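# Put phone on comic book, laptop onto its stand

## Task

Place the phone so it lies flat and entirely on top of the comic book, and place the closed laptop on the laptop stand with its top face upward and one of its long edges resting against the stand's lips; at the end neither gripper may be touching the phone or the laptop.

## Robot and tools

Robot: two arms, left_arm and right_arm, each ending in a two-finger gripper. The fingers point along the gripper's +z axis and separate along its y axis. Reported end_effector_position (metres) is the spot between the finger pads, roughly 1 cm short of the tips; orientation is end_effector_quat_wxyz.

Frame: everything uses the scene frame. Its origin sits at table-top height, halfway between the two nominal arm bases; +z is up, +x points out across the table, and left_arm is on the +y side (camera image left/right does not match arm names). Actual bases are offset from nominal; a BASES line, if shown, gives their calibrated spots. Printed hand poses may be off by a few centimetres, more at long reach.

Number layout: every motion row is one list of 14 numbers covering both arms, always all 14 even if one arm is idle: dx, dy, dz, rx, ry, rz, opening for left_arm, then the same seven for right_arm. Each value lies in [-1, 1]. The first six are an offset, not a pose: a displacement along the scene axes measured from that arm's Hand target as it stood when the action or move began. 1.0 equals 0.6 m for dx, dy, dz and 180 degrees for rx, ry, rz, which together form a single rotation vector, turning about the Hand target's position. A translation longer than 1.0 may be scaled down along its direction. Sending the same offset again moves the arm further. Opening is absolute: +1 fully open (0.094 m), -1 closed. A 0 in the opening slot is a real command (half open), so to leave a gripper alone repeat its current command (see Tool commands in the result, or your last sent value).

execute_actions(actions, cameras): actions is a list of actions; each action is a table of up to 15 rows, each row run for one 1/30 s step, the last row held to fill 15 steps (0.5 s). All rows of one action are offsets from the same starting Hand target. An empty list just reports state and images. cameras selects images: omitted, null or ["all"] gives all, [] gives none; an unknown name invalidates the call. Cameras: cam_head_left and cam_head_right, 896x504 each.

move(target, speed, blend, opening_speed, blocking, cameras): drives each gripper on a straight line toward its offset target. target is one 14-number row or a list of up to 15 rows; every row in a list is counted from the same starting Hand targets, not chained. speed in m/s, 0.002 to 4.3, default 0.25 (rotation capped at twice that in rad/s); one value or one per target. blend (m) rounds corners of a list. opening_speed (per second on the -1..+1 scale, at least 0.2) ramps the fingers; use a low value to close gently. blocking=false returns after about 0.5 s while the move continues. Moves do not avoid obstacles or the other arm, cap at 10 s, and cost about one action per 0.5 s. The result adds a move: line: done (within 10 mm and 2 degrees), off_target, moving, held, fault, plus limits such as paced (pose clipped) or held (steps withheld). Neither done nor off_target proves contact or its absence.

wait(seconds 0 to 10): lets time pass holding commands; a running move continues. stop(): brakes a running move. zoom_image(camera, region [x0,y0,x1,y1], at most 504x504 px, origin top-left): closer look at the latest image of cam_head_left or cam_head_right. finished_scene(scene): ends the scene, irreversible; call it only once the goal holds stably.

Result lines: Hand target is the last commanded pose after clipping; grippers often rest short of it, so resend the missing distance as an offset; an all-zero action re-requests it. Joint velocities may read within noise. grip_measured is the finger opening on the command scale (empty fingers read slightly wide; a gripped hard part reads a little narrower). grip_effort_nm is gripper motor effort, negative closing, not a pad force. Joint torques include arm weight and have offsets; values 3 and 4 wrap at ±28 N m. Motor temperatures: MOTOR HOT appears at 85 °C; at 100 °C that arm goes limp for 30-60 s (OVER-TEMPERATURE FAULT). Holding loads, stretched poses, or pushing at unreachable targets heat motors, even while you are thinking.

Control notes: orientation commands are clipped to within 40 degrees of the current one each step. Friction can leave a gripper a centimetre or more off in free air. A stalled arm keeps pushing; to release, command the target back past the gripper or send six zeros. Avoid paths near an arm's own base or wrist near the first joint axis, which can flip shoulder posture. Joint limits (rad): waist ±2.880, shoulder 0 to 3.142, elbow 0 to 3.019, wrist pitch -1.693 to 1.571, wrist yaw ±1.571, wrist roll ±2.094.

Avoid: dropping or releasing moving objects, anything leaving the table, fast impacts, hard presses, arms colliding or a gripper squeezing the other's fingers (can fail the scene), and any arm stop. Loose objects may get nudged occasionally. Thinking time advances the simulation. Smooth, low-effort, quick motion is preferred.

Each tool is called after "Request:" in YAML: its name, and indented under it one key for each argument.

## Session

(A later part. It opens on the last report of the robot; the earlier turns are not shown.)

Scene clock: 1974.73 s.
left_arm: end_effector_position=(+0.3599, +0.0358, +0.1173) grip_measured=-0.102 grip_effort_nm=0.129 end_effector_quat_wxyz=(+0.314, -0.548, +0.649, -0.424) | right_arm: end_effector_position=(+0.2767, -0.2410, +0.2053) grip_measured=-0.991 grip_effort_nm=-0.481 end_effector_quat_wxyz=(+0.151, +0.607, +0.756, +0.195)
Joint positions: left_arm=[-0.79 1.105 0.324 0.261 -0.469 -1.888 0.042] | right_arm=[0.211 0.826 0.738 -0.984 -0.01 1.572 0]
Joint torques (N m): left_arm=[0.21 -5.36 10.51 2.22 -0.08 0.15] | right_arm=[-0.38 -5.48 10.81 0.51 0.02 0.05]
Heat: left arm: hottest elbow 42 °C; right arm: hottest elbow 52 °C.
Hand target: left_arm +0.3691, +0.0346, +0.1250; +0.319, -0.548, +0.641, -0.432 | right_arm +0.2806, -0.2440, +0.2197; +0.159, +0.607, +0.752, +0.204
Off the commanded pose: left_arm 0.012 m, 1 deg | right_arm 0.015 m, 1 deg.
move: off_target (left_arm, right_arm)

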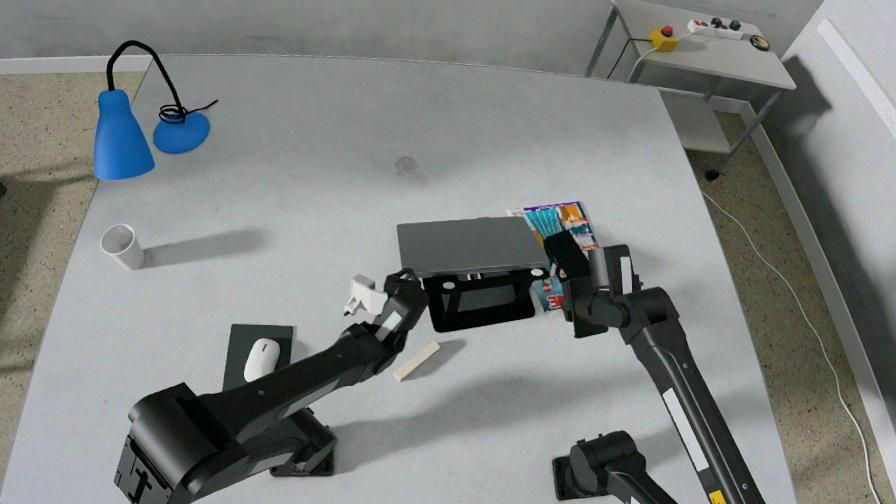

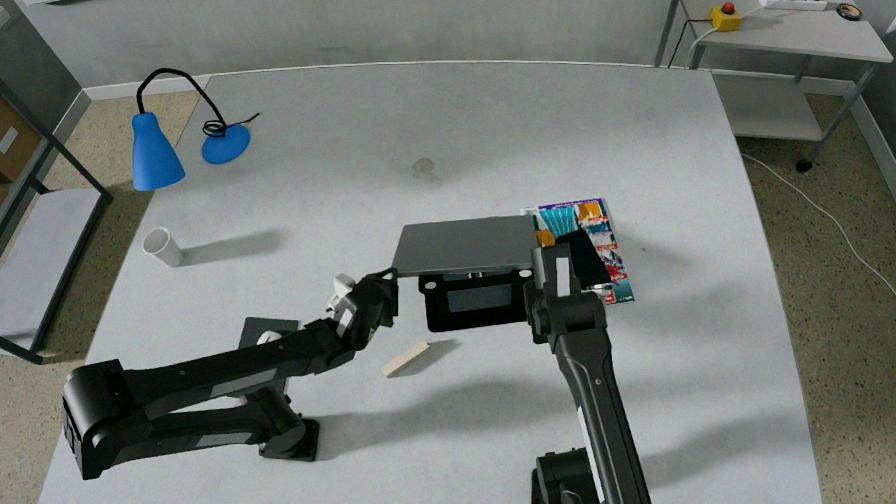

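Request:
move:
  target: [0.015,-0.018,0.004,0,0,0,-0.1,0,0,0,0,0,0,-1]
  speed: 0.08

Request:
zoom_image:
  camera: "cam_head_left"
  region: [345, 225, 525, 365]

Request:
zoom_image:
  camera: "cam_head_right"
  region: [335, 225, 515, 365]

Scene clock: 1978.17 s.
left_arm: end_effector_position=(+0.3610, +0.0356, +0.1114) grip_measured=-0.102 grip_effort_nm=0.110 end_effector_quat_wxyz=(+0.315, -0.549, +0.651, -0.419) | right_arm: end_effector_position=(+0.2767, -0.2410, +0.2053) grip_measured=-0.991 grip_effort_nm=-0.481 end_effector_quat_wxyz=(+0.151, +0.607, +0.756, +0.195)
Joint positions: left_arm=[-0.79 1.13 0.324 0.275 -0.473 -1.887 0.042] | right_arm=[0.211 0.826 0.738 -0.984 -0.01 1.572 0]
Joint torques (N m): left_arm=[-0.73 -5.66 13.56 2.04 -0.23 0.12] | right_arm=[-0.32 -5.42 10.84 0.53 0.02 0.05]
Heat: left arm: hottest elbow 42 °C; right arm: hottest elbow 52 °C.
Hand target: left_arm +0.3781, +0.0238, +0.1273; +0.319, -0.548, +0.641, -0.432 | right_arm +0.2806, -0.2440, +0.2197; +0.159, +0.607, +0.752, +0.204
Off the commanded pose: left_arm 0.026 m, 2 deg | right_arm 0.015 m, 1 deg.
move: off_target (left_arm, right_arm)

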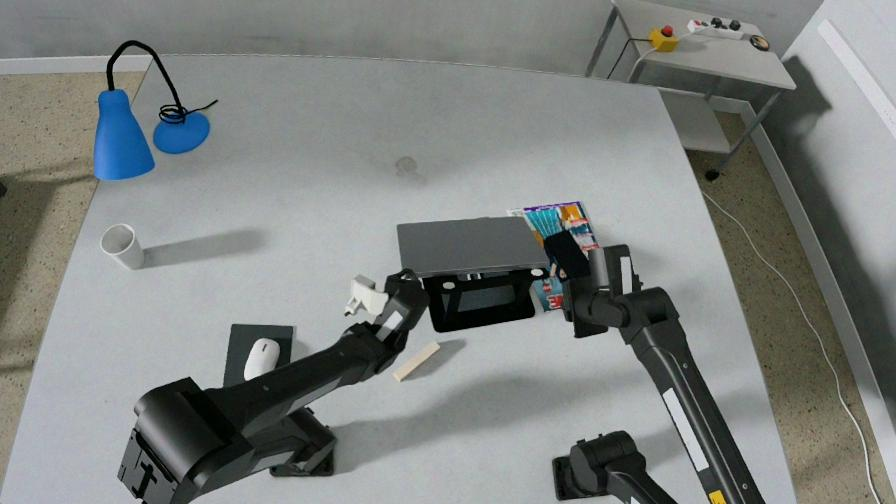

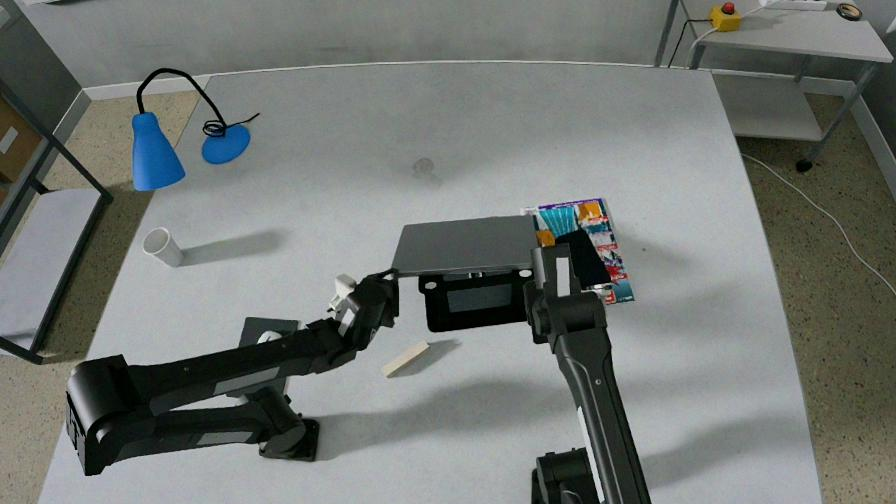

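Scaled by 2.800.

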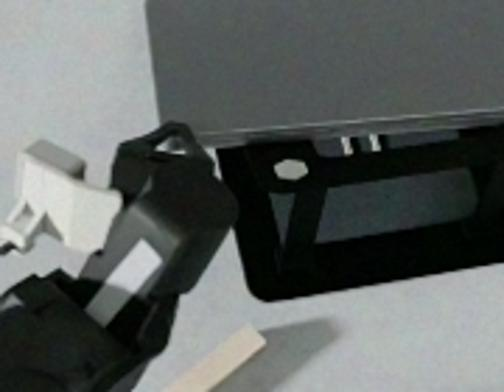

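Scaled by 2.800.

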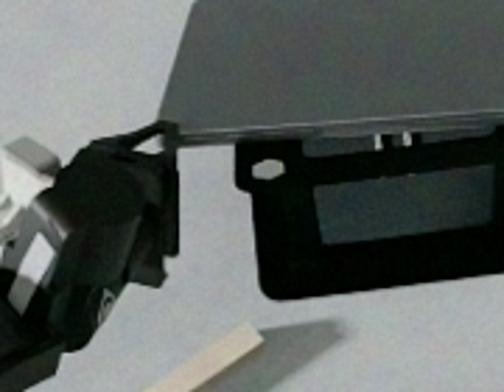

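Request:
move:
  target: [-0.008,0.01,-0.012,0,0,0,-0.8,0,0,0,0,0,0,-1]
  speed: 0.08
  opening_speed: 0.6
  cameras: []

Scene clock: 1981.50 s.
left_arm: end_effector_position=(+0.3653, +0.0335, +0.1200) grip_measured=-0.652 grip_effort_nm=-0.989 end_effector_quat_wxyz=(+0.316, -0.552, +0.635, -0.438) | right_arm: end_effector_position=(+0.2767, -0.2410, +0.2053) grip_measured=-0.991 grip_effort_nm=-0.481 end_effector_quat_wxyz=(+0.151, +0.607, +0.756, +0.195)
Joint positions: left_arm=[-0.787 1.131 0.324 0.32 -0.474 -1.899 0.016] | right_arm=[0.211 0.826 0.738 -0.984 -0.01 1.572 0]
Joint torques (N m): left_arm=[-0.44 -4.54 11.18 1.61 0.1 0.26] | right_arm=[-0.44 -5.42 10.81 0.5 0.02 0.05]
Heat: left arm: hottest elbow 42 °C; right arm: hottest elbow 52 °C.
Hand target: left_arm +0.3733, +0.0298, +0.1203; +0.319, -0.548, +0.641, -0.432 | right_arm +0.2806, -0.2440, +0.2197; +0.159, +0.607, +0.752, +0.204
Off the commanded pose: left_arm 0.009 m, 1 deg | right_arm 0.015 m, 1 deg.
move: off_target (right_arm)
No camera images: "cameras" was empty.

Request:
move:
  target:
    - [0,0,0.03,0,0,0,-0.8,0,0,0,0,0,0,-1]
    - [-0.05,0,0.03,0,0,0,-0.8,0,0,0,0,0,0,-1]
  speed: 0.06

Request:
zoom_image:
  camera: "cam_head_left"
  region: [385, 205, 565, 345]

Request:
zoom_image:
  camera: "cam_head_right"
  region: [375, 205, 555, 345]

Scene clock: 1986.33 s.
left_arm: end_effector_position=(+0.3503, +0.0374, +0.1270) grip_measured=-0.654 grip_effort_nm=-1.009 end_effector_quat_wxyz=(+0.318, -0.565, +0.636, -0.419) | right_arm: end_effector_position=(+0.2767, -0.2410, +0.2053) grip_measured=-0.991 grip_effort_nm=-0.481 end_effector_quat_wxyz=(+0.151, +0.607, +0.756, +0.195)
Joint positions: left_arm=[-0.832 1.049 0.334 0.169 -0.538 -1.949 0.016] | right_arm=[0.211 0.826 0.738 -0.984 -0.01 1.572 0]
Joint torques (N m): left_arm=[-2.96 -8.23 9.35 1.47 -0.37 0.3] | right_arm=[-0.44 -5.48 10.84 0.55 0.02 0.05]
Heat: left arm: hottest elbow 42 °C; right arm: hottest elbow 52 °C.
Hand target: left_arm +0.3432, +0.0298, +0.1381; +0.319, -0.548, +0.641, -0.432 | right_arm +0.2806, -0.2440, +0.2197; +0.159, +0.607, +0.752, +0.204
Off the commanded pose: left_arm 0.015 m, 3 deg | right_arm 0.015 m, 1 deg.
move: off_target (left_arm, right_arm)

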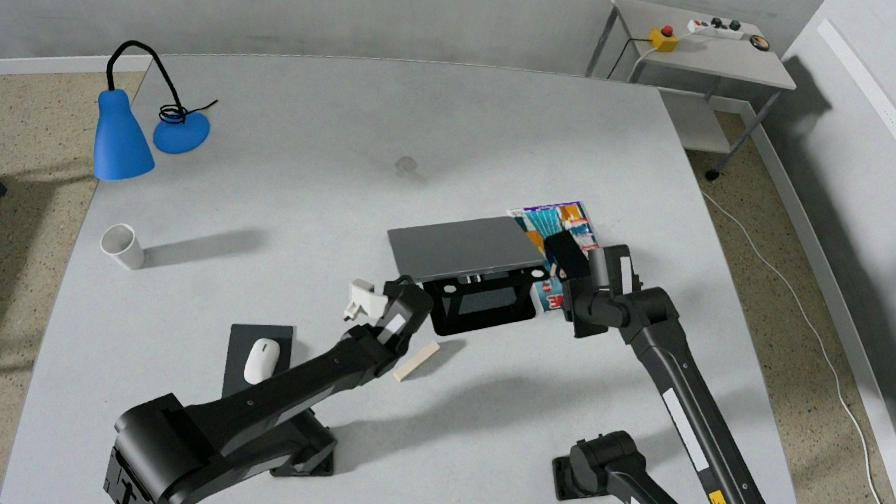

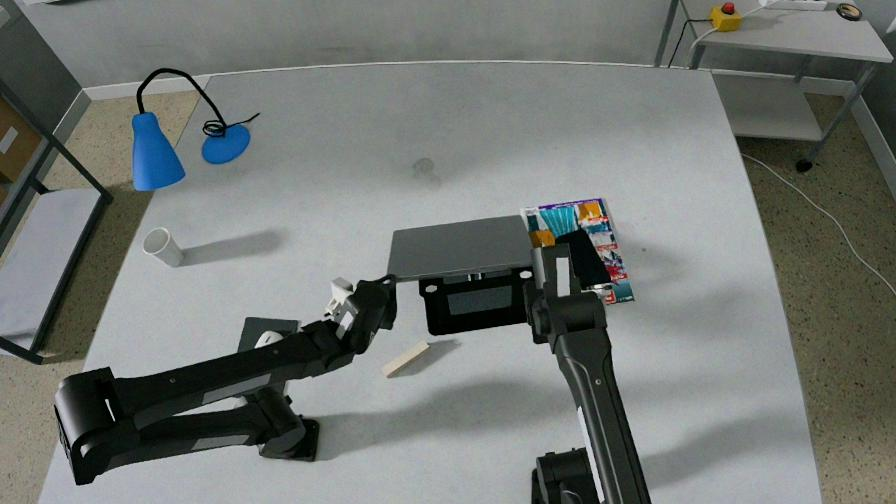

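Scaled by 2.800.

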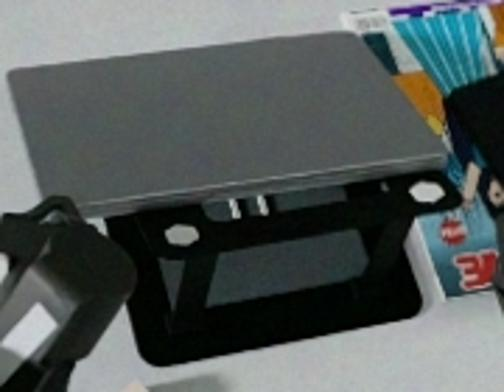

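Scaled by 2.800.

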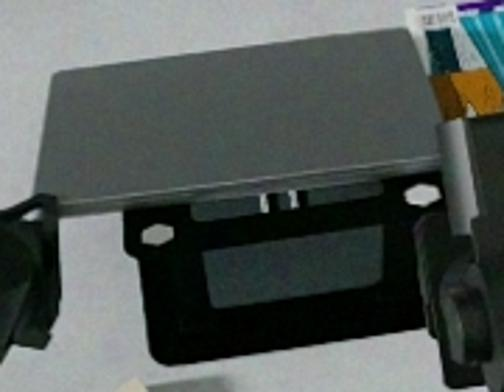

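Request:
move:
  target:
    - [0,0,0.03,0,0,0,-0.8,0,0,0,0,0,0,-1]
    - [-0.03,-0.03,0.03,0,0,0,-0.8,0,0,0,0,0,0,-1]
  speed: 0.06

Request:
zoom_image:
  camera: "cam_head_left"
  region: [385, 205, 565, 345]

Request:
zoom_image:
  camera: "cam_head_right"
  region: [375, 205, 555, 345]

Scene clock: 1992.40 s.
left_arm: end_effector_position=(+0.3263, +0.0341, +0.1292) grip_measured=-0.654 grip_effort_nm=-1.009 end_effector_quat_wxyz=(+0.322, -0.573, +0.635, -0.406) | right_arm: end_effector_position=(+0.2767, -0.2410, +0.2053) grip_measured=-0.991 grip_effort_nm=-0.481 end_effector_quat_wxyz=(+0.151, +0.607, +0.756, +0.195)
Joint positions: left_arm=[-0.928 0.99 0.334 0.044 -0.636 -2.029 0.016] | right_arm=[0.211 0.826 0.738 -0.984 -0.01 1.572 0]
Joint torques (N m): left_arm=[-4.66 -7.24 13.19 1.26 -0.07 0.43] | right_arm=[-0.38 -5.54 10.84 0.51 0.01 0.05]
Heat: left arm: hottest elbow 41 °C; right arm: hottest elbow 52 °C.
Hand target: left_arm +0.3252, +0.0119, +0.1561; +0.319, -0.548, +0.641, -0.432 | right_arm +0.2806, -0.2440, +0.2197; +0.159, +0.607, +0.752, +0.204
Off the commanded pose: left_arm 0.035 m, 4 deg | right_arm 0.015 m, 1 deg.
move: off_target (left_arm, right_arm)

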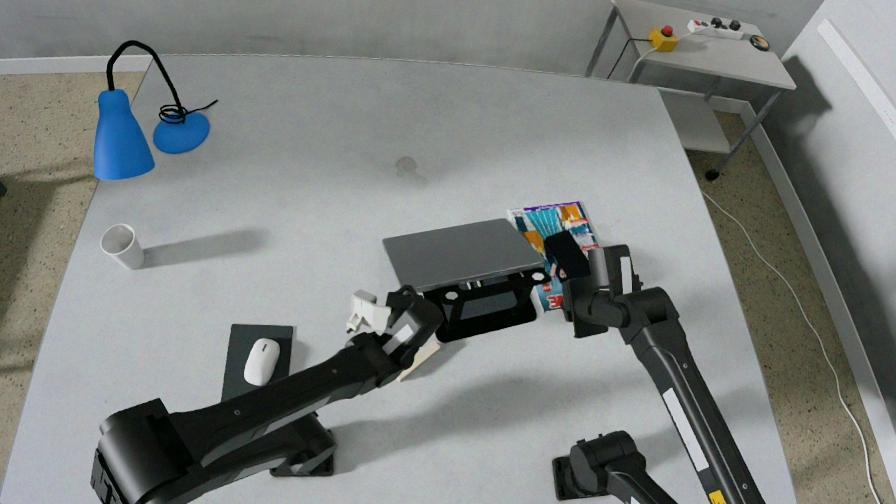

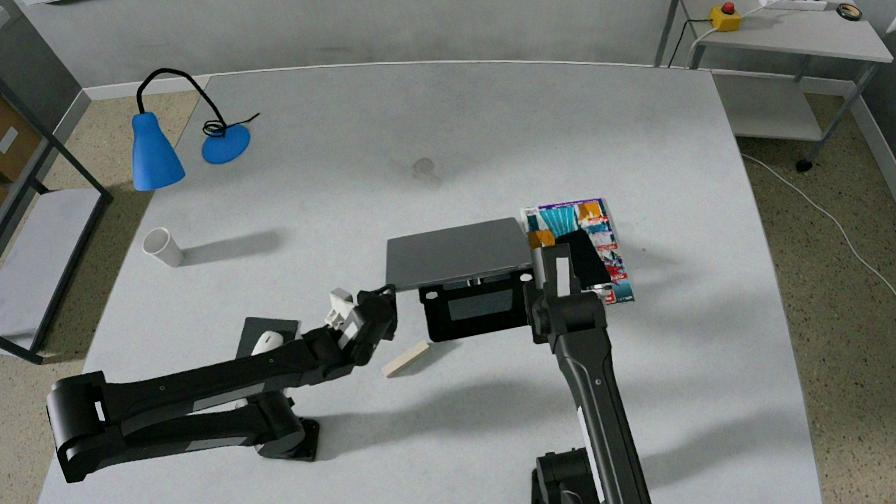

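Scaled by 2.800.

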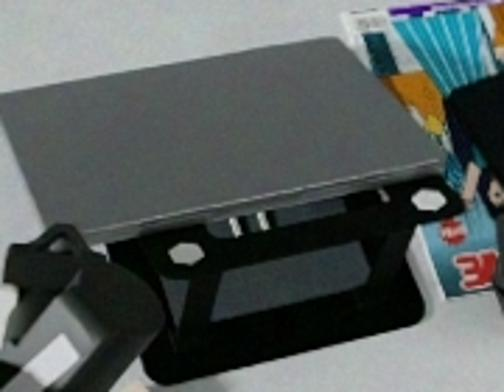

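Scaled by 2.800.

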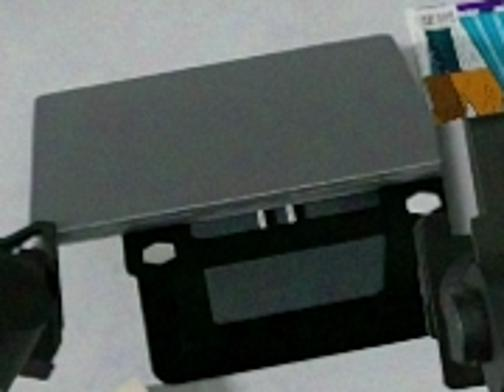

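Request:
move:
  target: [0.0,0.0,-0.04,0,0,0,-0.8,0,0,0,0,0,0,-1]
  speed: 0.05

Request:
zoom_image:
  camera: "cam_head_left"
  region: [385, 205, 565, 345]

Request:
zoom_image:
  camera: "cam_head_right"
  region: [375, 205, 555, 345]

Scene clock: 2013.03 s.
left_arm: end_effector_position=(+0.3291, +0.0289, +0.1280) grip_measured=-0.654 grip_effort_nm=-1.009 end_effector_quat_wxyz=(+0.325, -0.572, +0.626, -0.418) | right_arm: end_effector_position=(+0.2767, -0.2410, +0.2053) grip_measured=-0.991 grip_effort_nm=-0.481 end_effector_quat_wxyz=(+0.151, +0.607, +0.756, +0.195)
Joint positions: left_arm=[-0.936 1.024 0.328 0.111 -0.648 -2.03 0.016] | right_arm=[0.211 0.826 0.738 -0.984 -0.01 1.572 0]
Joint torques (N m): left_arm=[-3.96 -4.01 9.89 2.91 0.35 0.41] | right_arm=[-0.32 -5.42 10.8 0.51 0.02 0.05]
Heat: left arm: hottest elbow 41 °C; right arm: hottest elbow 52 °C.
Hand target: left_arm +0.3252, +0.0117, +0.1322; +0.319, -0.548, +0.641, -0.432 | right_arm +0.2806, -0.2440, +0.2197; +0.159, +0.607, +0.752, +0.204
Off the commanded pose: left_arm 0.018 m, 4 deg | right_arm 0.015 m, 1 deg.
move: off_target (left_arm, right_arm)

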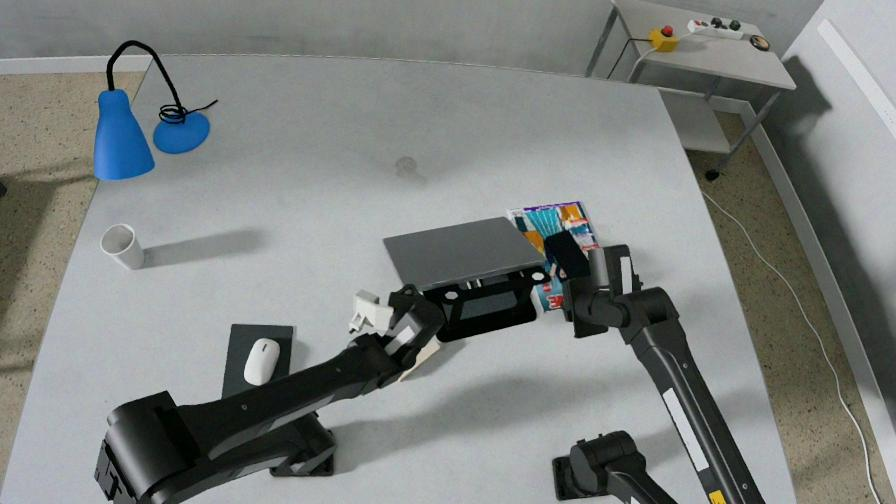

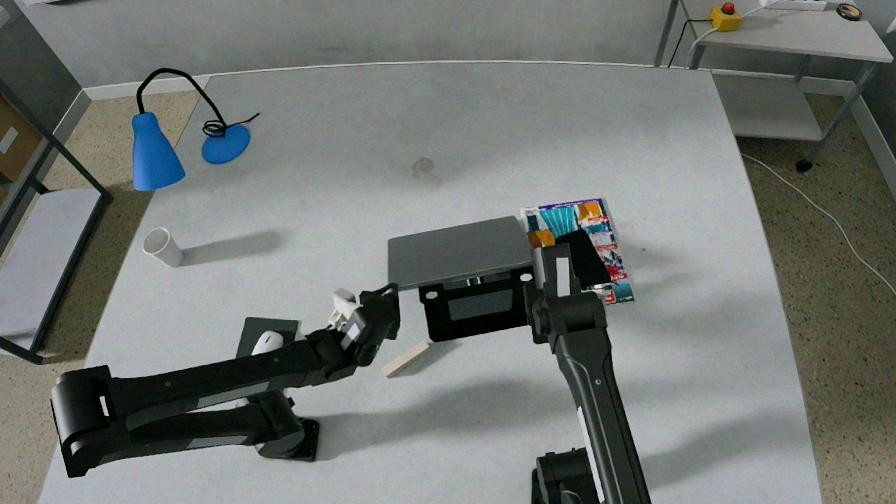

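Scaled by 2.800.

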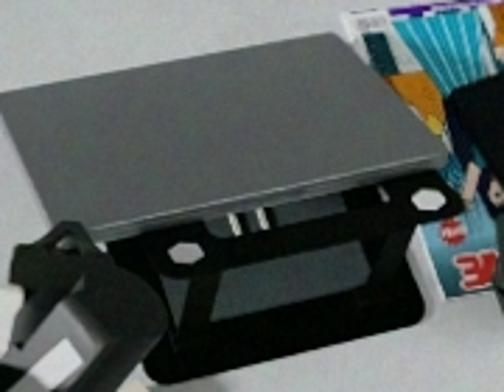

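Scaled by 2.800.

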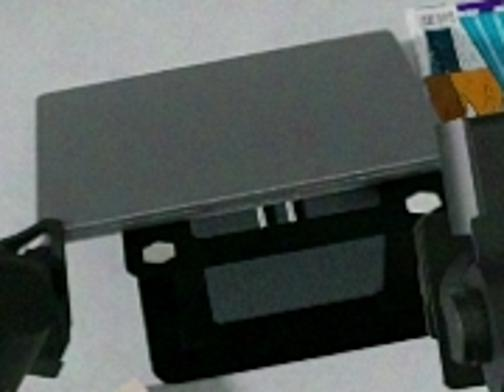

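Request:
zoom_image:
  camera: "cam_head_left"
  region: [420, 205, 520, 255]

Request:
zoom_image:
  camera: "cam_head_right"
  region: [420, 205, 540, 265]

Request:
zoom_image:
  camera: "cam_head_right"
  region: [380, 255, 540, 335]

Scaled by 5.040.

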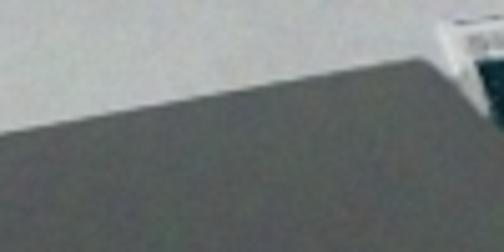

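Scaled by 4.200.

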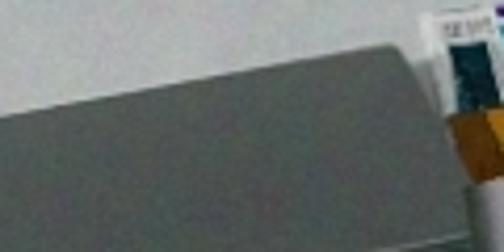

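Scaled by 3.150.

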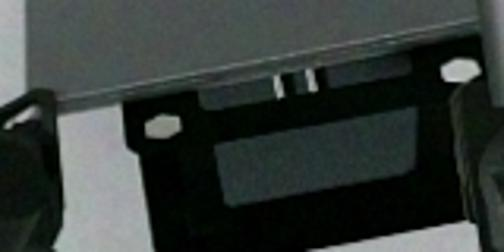

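Request:
move:
  target:
    - [0.02,0.03,0.07,0,0,0,-0.8,0,0,0,0,0,0,-1]
    - [-0.03,0.03,0.075,0,0,0,-0.8,0,0,0,0,0,0,-1]
  speed: 0.08

Request:
zoom_image:
  camera: "cam_head_left"
  region: [385, 205, 565, 345]

Request:
zoom_image:
  camera: "cam_head_right"
  region: [375, 205, 555, 345]

Scene clock: 2042.23 s.
left_arm: end_effector_position=(+0.3061, +0.0443, +0.1426) grip_measured=-0.654 grip_effort_nm=-1.009 end_effector_quat_wxyz=(+0.315, -0.567, +0.647, -0.400) | right_arm: end_effector_position=(+0.2767, -0.2410, +0.2053) grip_measured=-0.991 grip_effort_nm=-0.481 end_effector_quat_wxyz=(+0.151, +0.607, +0.756, +0.195)
Joint positions: left_arm=[-0.957 0.848 0.328 -0.123 -0.635 -2.041 0.016] | right_arm=[0.211 0.826 0.738 -0.984 -0.01 1.572 0]
Joint torques (N m): left_arm=[-2.84 -7.3 14.08 1.65 -0.74 0.48] | right_arm=[-0.44 -5.36 10.81 0.53 0.01 0.05]
Heat: left arm: hottest elbow 40 °C; right arm: hottest elbow 52 °C.
Hand target: left_arm +0.3073, +0.0298, +0.1772; +0.319, -0.548, +0.641, -0.432 | right_arm +0.2806, -0.2440, +0.2197; +0.159, +0.607, +0.752, +0.204
Off the commanded pose: left_arm 0.038 m, 4 deg | right_arm 0.015 m, 1 deg.
move: off_target (left_arm, right_arm)

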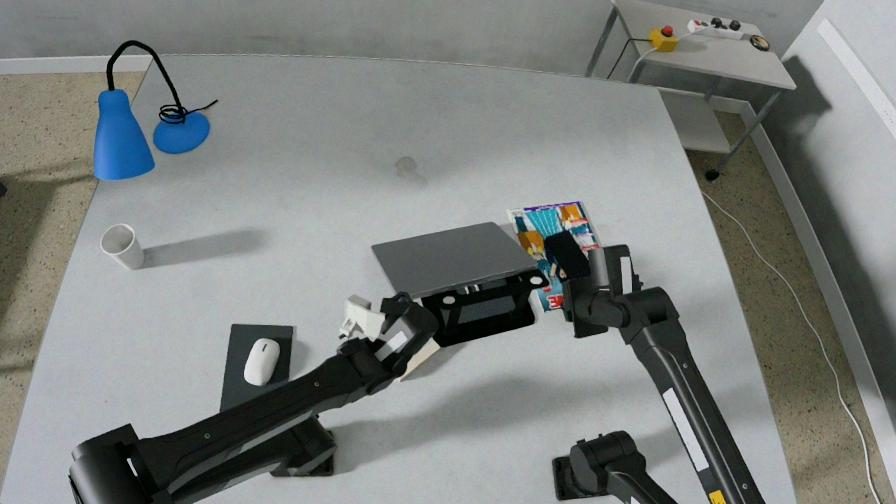

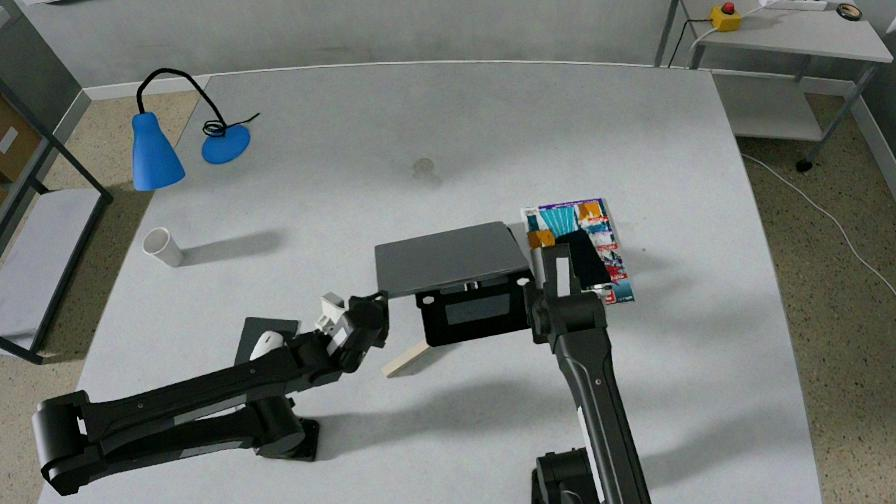

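Scaled by 2.800.

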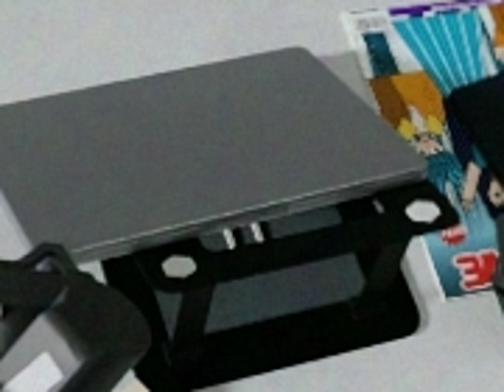

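Scaled by 2.800.

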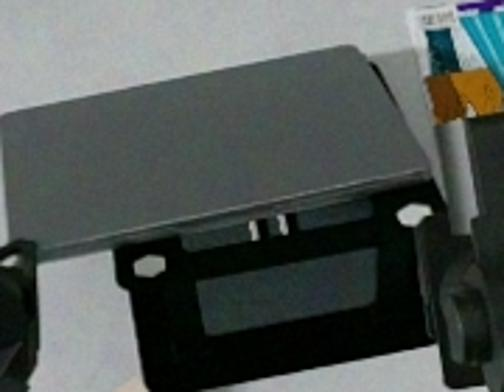

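Request:
move:
  target: [0.03,0.0,0.08,0,0,0,-0.8,0,0,0,0,0,0,-1]
  speed: 0.1

Request:
zoom_image:
  camera: "cam_head_left"
  region: [365, 205, 565, 345]

Request:
zoom_image:
  camera: "cam_head_right"
  region: [355, 205, 555, 345]

Scene clock: 2053.53 s.
left_arm: end_effector_position=(+0.3030, +0.0506, +0.1543) grip_measured=-0.654 grip_effort_nm=-1.009 end_effector_quat_wxyz=(+0.308, -0.562, +0.667, -0.381) | right_arm: end_effector_position=(+0.2767, -0.2410, +0.2053) grip_measured=-0.991 grip_effort_nm=-0.486 end_effector_quat_wxyz=(+0.151, +0.607, +0.756, +0.195)
Joint positions: left_arm=[-0.935 0.785 0.365 -0.258 -0.594 -2.016 0.016] | right_arm=[0.211 0.826 0.738 -0.984 -0.01 1.572 0]
Joint torques (N m): left_arm=[-0.26 -6.3 21.08 1.32 -0.63 0.64] | right_arm=[-0.32 -5.48 10.82 0.51 0.01 0.05]
Heat: left arm: hottest elbow 41 °C; right arm: hottest elbow 52 °C.
Hand target: left_arm +0.3252, +0.0299, +0.2252; +0.319, -0.548, +0.641, -0.432 | right_arm +0.2806, -0.2439, +0.2197; +0.159, +0.607, +0.752, +0.204
Off the commanded pose: left_arm 0.077 m, 7 deg | right_arm 0.015 m, 1 deg.
move: off_target (left_arm, right_arm)

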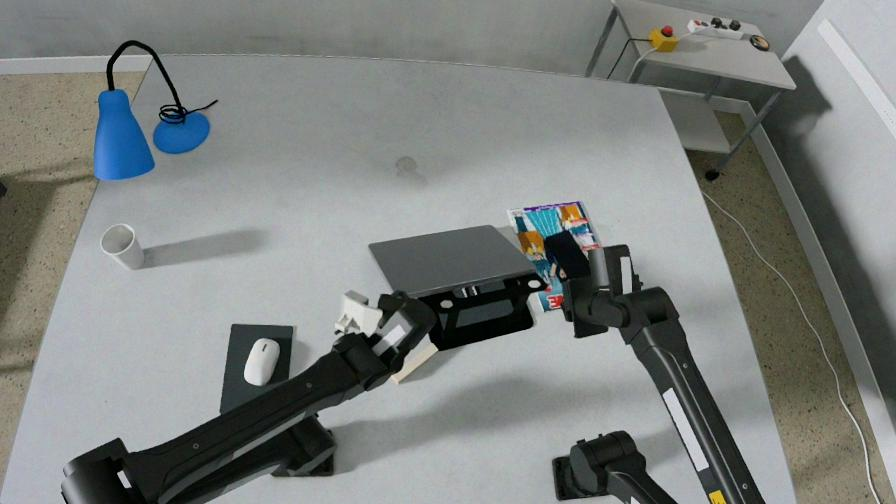

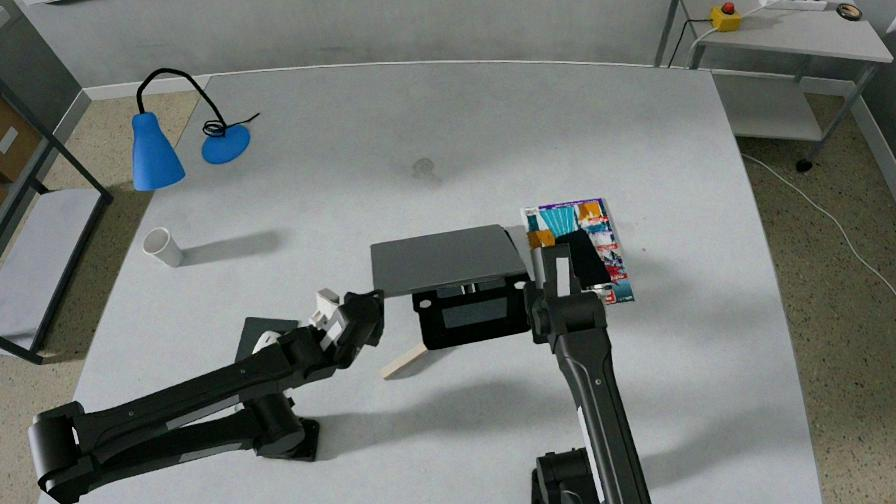

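Scaled by 2.520.

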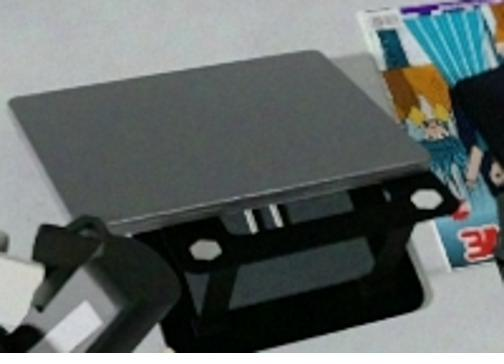

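Scaled by 2.520.

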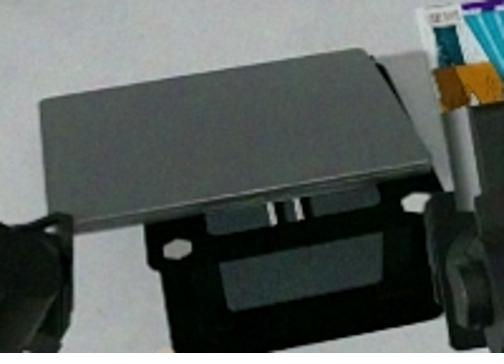

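Request:
move:
  target: [0.0,0.0,0.07,0,0,0,-0.8,0,0,0,0,0,0,-1]
  speed: 0.1

Request:
zoom_image:
  camera: "cam_head_left"
  region: [365, 205, 565, 345]

Request:
zoom_image:
  camera: "cam_head_right"
  region: [355, 205, 555, 345]

Scene clock: 2059.70 s.
left_arm: end_effector_position=(+0.3016, +0.0529, +0.1788) grip_measured=-0.657 grip_effort_nm=-1.009 end_effector_quat_wxyz=(+0.312, -0.556, +0.681, -0.361) | right_arm: end_effector_position=(+0.2767, -0.2410, +0.2053) grip_measured=-0.991 grip_effort_nm=-0.481 end_effector_quat_wxyz=(+0.151, +0.607, +0.756, +0.195)
Joint positions: left_arm=[-0.933 0.746 0.437 -0.41 -0.594 -1.998 0.016] | right_arm=[0.211 0.826 0.738 -0.984 -0.01 1.572 0]
Joint torques (N m): left_arm=[-1.03 -7.77 23.42 1.58 -0.56 0.38] | right_arm=[-0.44 -5.54 10.85 0.51 0.02 0.05]
Motor temperatures (°C): left_arm=[22 25 45 24 28 24 29] | right_arm=[26 32 52 25 24 23 26]
Heat: left arm: hottest elbow 45 °C; right arm: hottest elbow 52 °C.
Hand target: left_arm +0.3253, +0.0298, +0.2672; +0.319, -0.548, +0.641, -0.432 | right_arm +0.2806, -0.2439, +0.2197; +0.159, +0.607, +0.752, +0.204
Off the commanded pose: left_arm 0.094 m, 9 deg | right_arm 0.015 m, 1 deg.
move: off_target (left_arm, right_arm)

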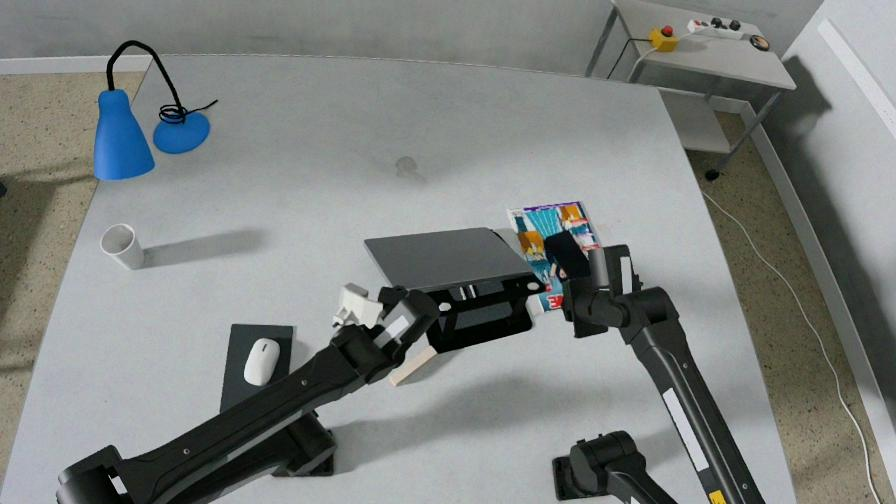

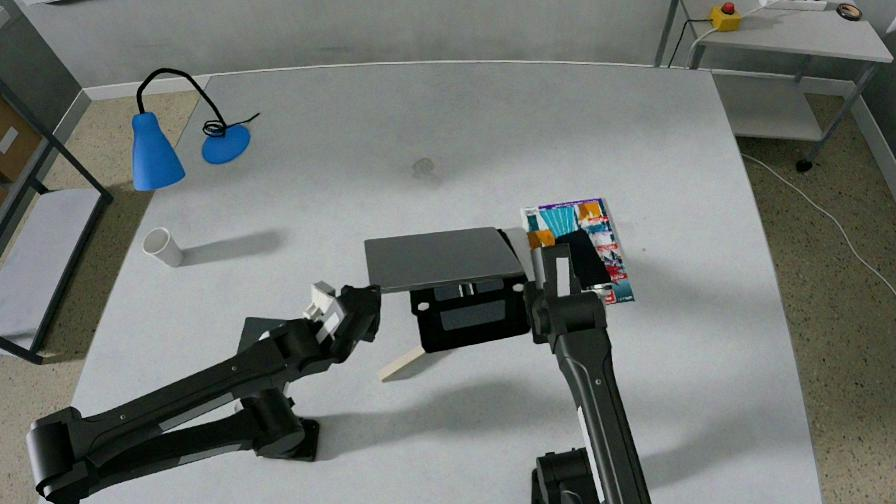

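Scaled by 2.520.

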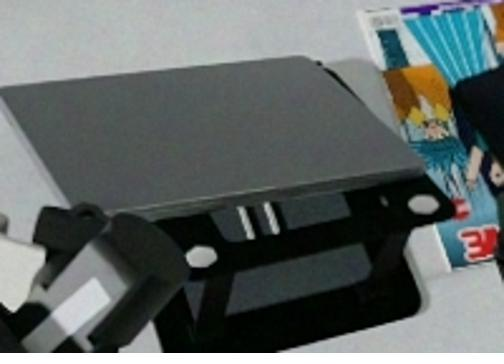

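Scaled by 2.520.

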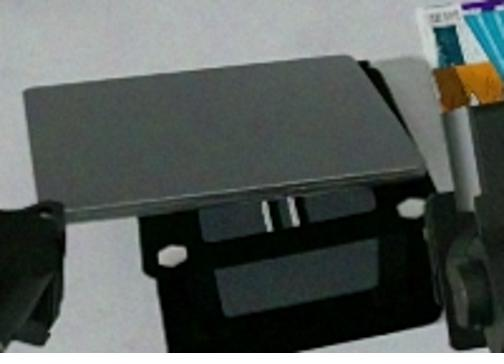

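Request:
move:
  target:
    - [0,0,0,0,0,0,-0.8,0.13,0.04,-0.04,0,0,0,-1]
  speed: 0.15

Request:
zoom_image:
  camera: "cam_head_left"
  region: [425, 215, 605, 345]

Request:
zoom_image:
  camera: "cam_head_right"
  region: [425, 215, 605, 345]

Scene clock: 2069.27 s.
left_arm: end_effector_position=(+0.2999, +0.0550, +0.1820) grip_measured=-0.658 grip_effort_nm=-1.009 end_effector_quat_wxyz=(+0.312, -0.556, +0.680, -0.363) | right_arm: end_effector_position=(+0.3338, -0.2293, +0.1698) grip_measured=-0.991 grip_effort_nm=-0.476 end_effector_quat_wxyz=(+0.142, +0.612, +0.757, +0.180)
Joint positions: left_arm=[-0.933 0.728 0.437 -0.423 -0.594 -1.997 0.016] | right_arm=[0.212 1.054 0.78 -0.833 -0.003 1.578 0]
Joint torques (N m): left_arm=[-1.14 -5.25 23.54 1.96 -0.63 0.37] | right_arm=[1.32 -6.3 13.34 1.37 0.16 0.19]
Motor temperatures (°C): left_arm=[22 25 50 24 28 24 29] | right_arm=[26 32 52 25 24 23 26]
Heat: left arm: hottest elbow 50 °C; right arm: hottest elbow 52 °C.
Hand target: left_arm +0.3253, +0.0298, +0.2672; +0.319, -0.548, +0.641, -0.432 | right_arm +0.3587, -0.2200, +0.1958; +0.159, +0.606, +0.752, +0.204
Off the commanded pose: left_arm 0.092 m, 9 deg | right_arm 0.037 m, 3 deg.
move: off_target (left_arm, right_arm)

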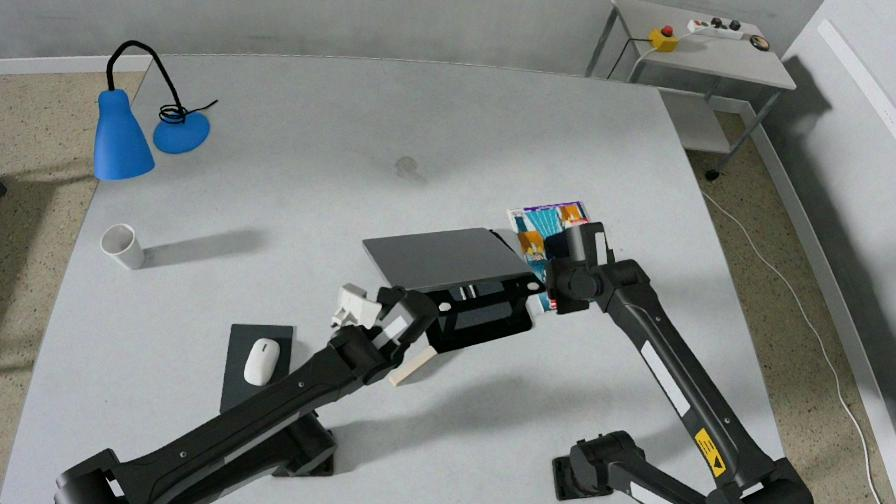

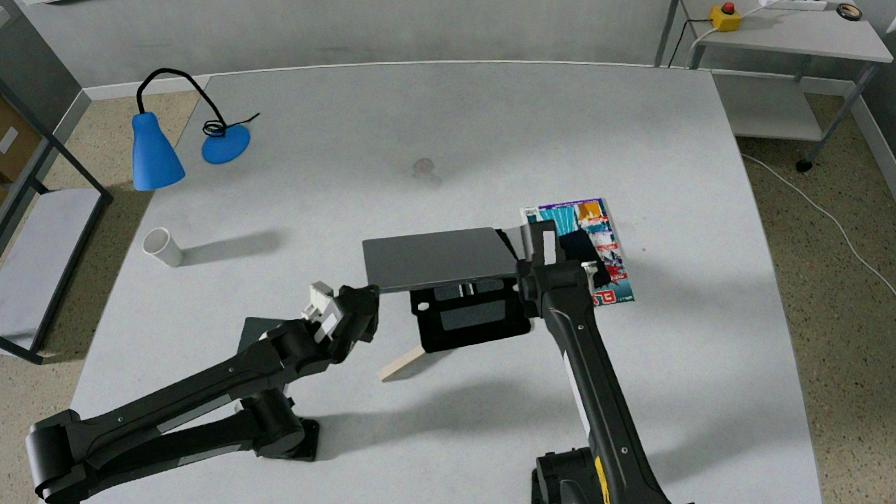

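Scaled by 2.800.

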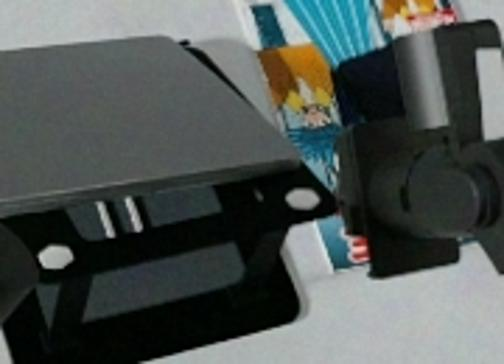

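Scaled by 2.800.

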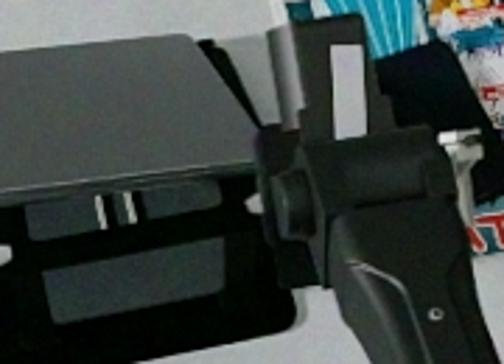

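Request:
move:
  target:
    - [0,0,0,0,0,0,-0.8,0.01,0.03,-0.05,0,0,0,-1]
  speed: 0.08
  cameras: []

Scene clock: 2073.83 s.
left_arm: end_effector_position=(+0.2996, +0.0554, +0.1816) grip_measured=-0.658 grip_effort_nm=-1.009 end_effector_quat_wxyz=(+0.312, -0.556, +0.681, -0.362) | right_arm: end_effector_position=(+0.3536, -0.2096, +0.1586) grip_measured=-0.991 grip_effort_nm=-0.476 end_effector_quat_wxyz=(+0.154, +0.609, +0.753, +0.194)
Joint positions: left_arm=[-0.933 0.727 0.437 -0.426 -0.594 -1.997 0.016] | right_arm=[0.261 1.117 0.78 -0.733 0.022 1.621 0]
Joint torques (N m): left_arm=[-1.08 -5.83 23.61 1.91 -0.58 0.38] | right_arm=[1.38 -7.36 10.29 1.37 0.16 0.16]
Heat: left arm: hottest elbow 52 °C; right arm: hottest elbow 52 °C.
Hand target: left_arm +0.3253, +0.0298, +0.2672; +0.319, -0.548, +0.641, -0.432 | right_arm +0.3647, -0.2018, +0.1659; +0.159, +0.606, +0.752, +0.204
Off the commanded pose: left_arm 0.093 m, 9 deg | right_arm 0.015 m, 1 deg.
move: off_target (left_arm, right_arm)
No camera images: "cameras" was empty.

Request:
move:
  target:
    - [0,0,0,0,0,0,-0.8,-0.03,-0.01,-0.07,0,0,0,-1]
  speed: 0.08

Request:
zoom_image:
  camera: "cam_head_left"
  region: [425, 215, 605, 345]

Request:
zoom_image:
  camera: "cam_head_right"
  region: [355, 205, 555, 345]

Scene clock: 2077.33 s.
left_arm: end_effector_position=(+0.2995, +0.0557, +0.1818) grip_measured=-0.658 grip_effort_nm=-1.009 end_effector_quat_wxyz=(+0.312, -0.556, +0.681, -0.362) | right_arm: end_effector_position=(+0.3564, -0.2089, +0.1413) grip_measured=-0.991 grip_effort_nm=-0.481 end_effector_quat_wxyz=(+0.171, +0.605, +0.747, +0.217)
Joint positions: left_arm=[-0.933 0.726 0.437 -0.427 -0.594 -1.997 0.016] | right_arm=[0.261 1.117 0.711 -0.606 0.023 1.622 0]
Joint torques (N m): left_arm=[-1.03 -6.07 23.49 2.22 -0.65 0.39] | right_arm=[1.14 -7.59 6.42 1.24 0.11 0.15]
Heat: left arm: hottest elbow 53 °C; right arm: hottest elbow 51 °C.
Hand target: left_arm +0.3253, +0.0298, +0.2671; +0.319, -0.548, +0.641, -0.432 | right_arm +0.3466, -0.2079, +0.1238; +0.159, +0.606, +0.752, +0.204
Off the commanded pose: left_arm 0.093 m, 9 deg | right_arm 0.020 m, 2 deg.
move: off_target (left_arm, right_arm)

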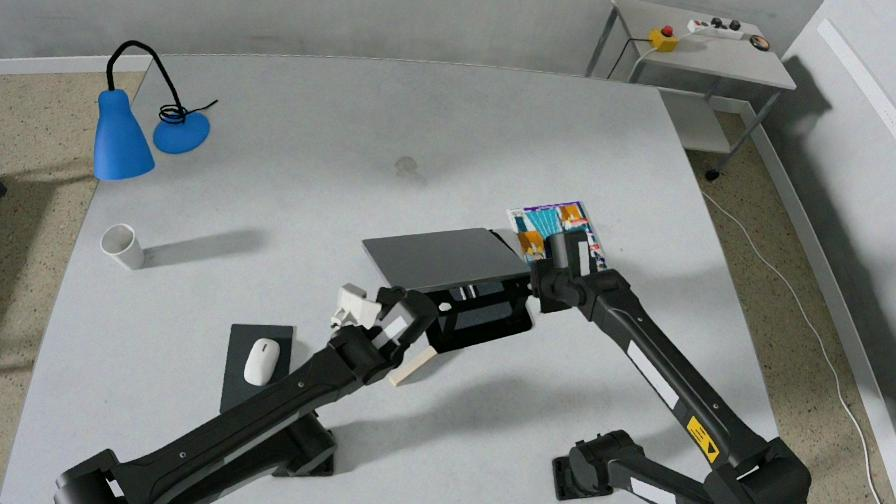

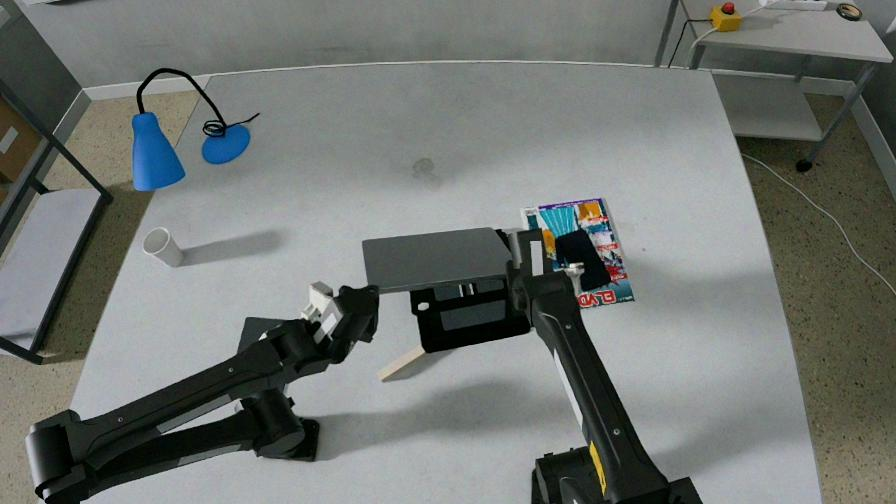

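Scaled by 2.800.

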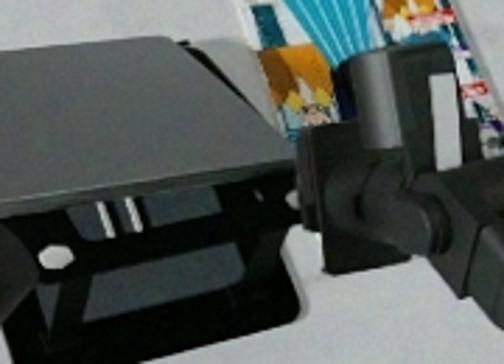

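Scaled by 2.520.

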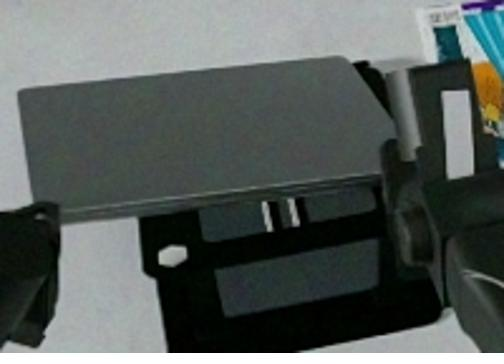

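Request:
zoom_image:
  camera: "cam_head_left"
  region: [460, 210, 550, 265]

Request:
zoom_image:
  camera: "cam_head_right"
  region: [460, 210, 550, 265]

Scaled by 5.600.

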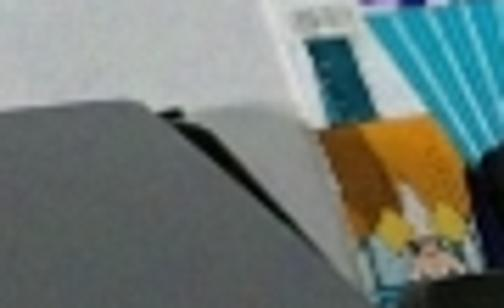

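Scaled by 5.600.

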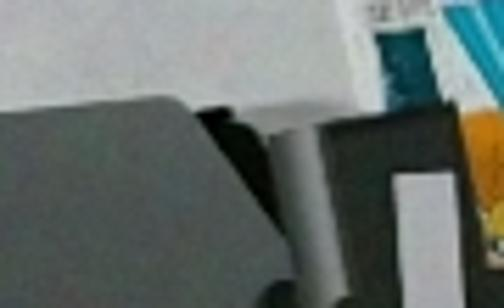

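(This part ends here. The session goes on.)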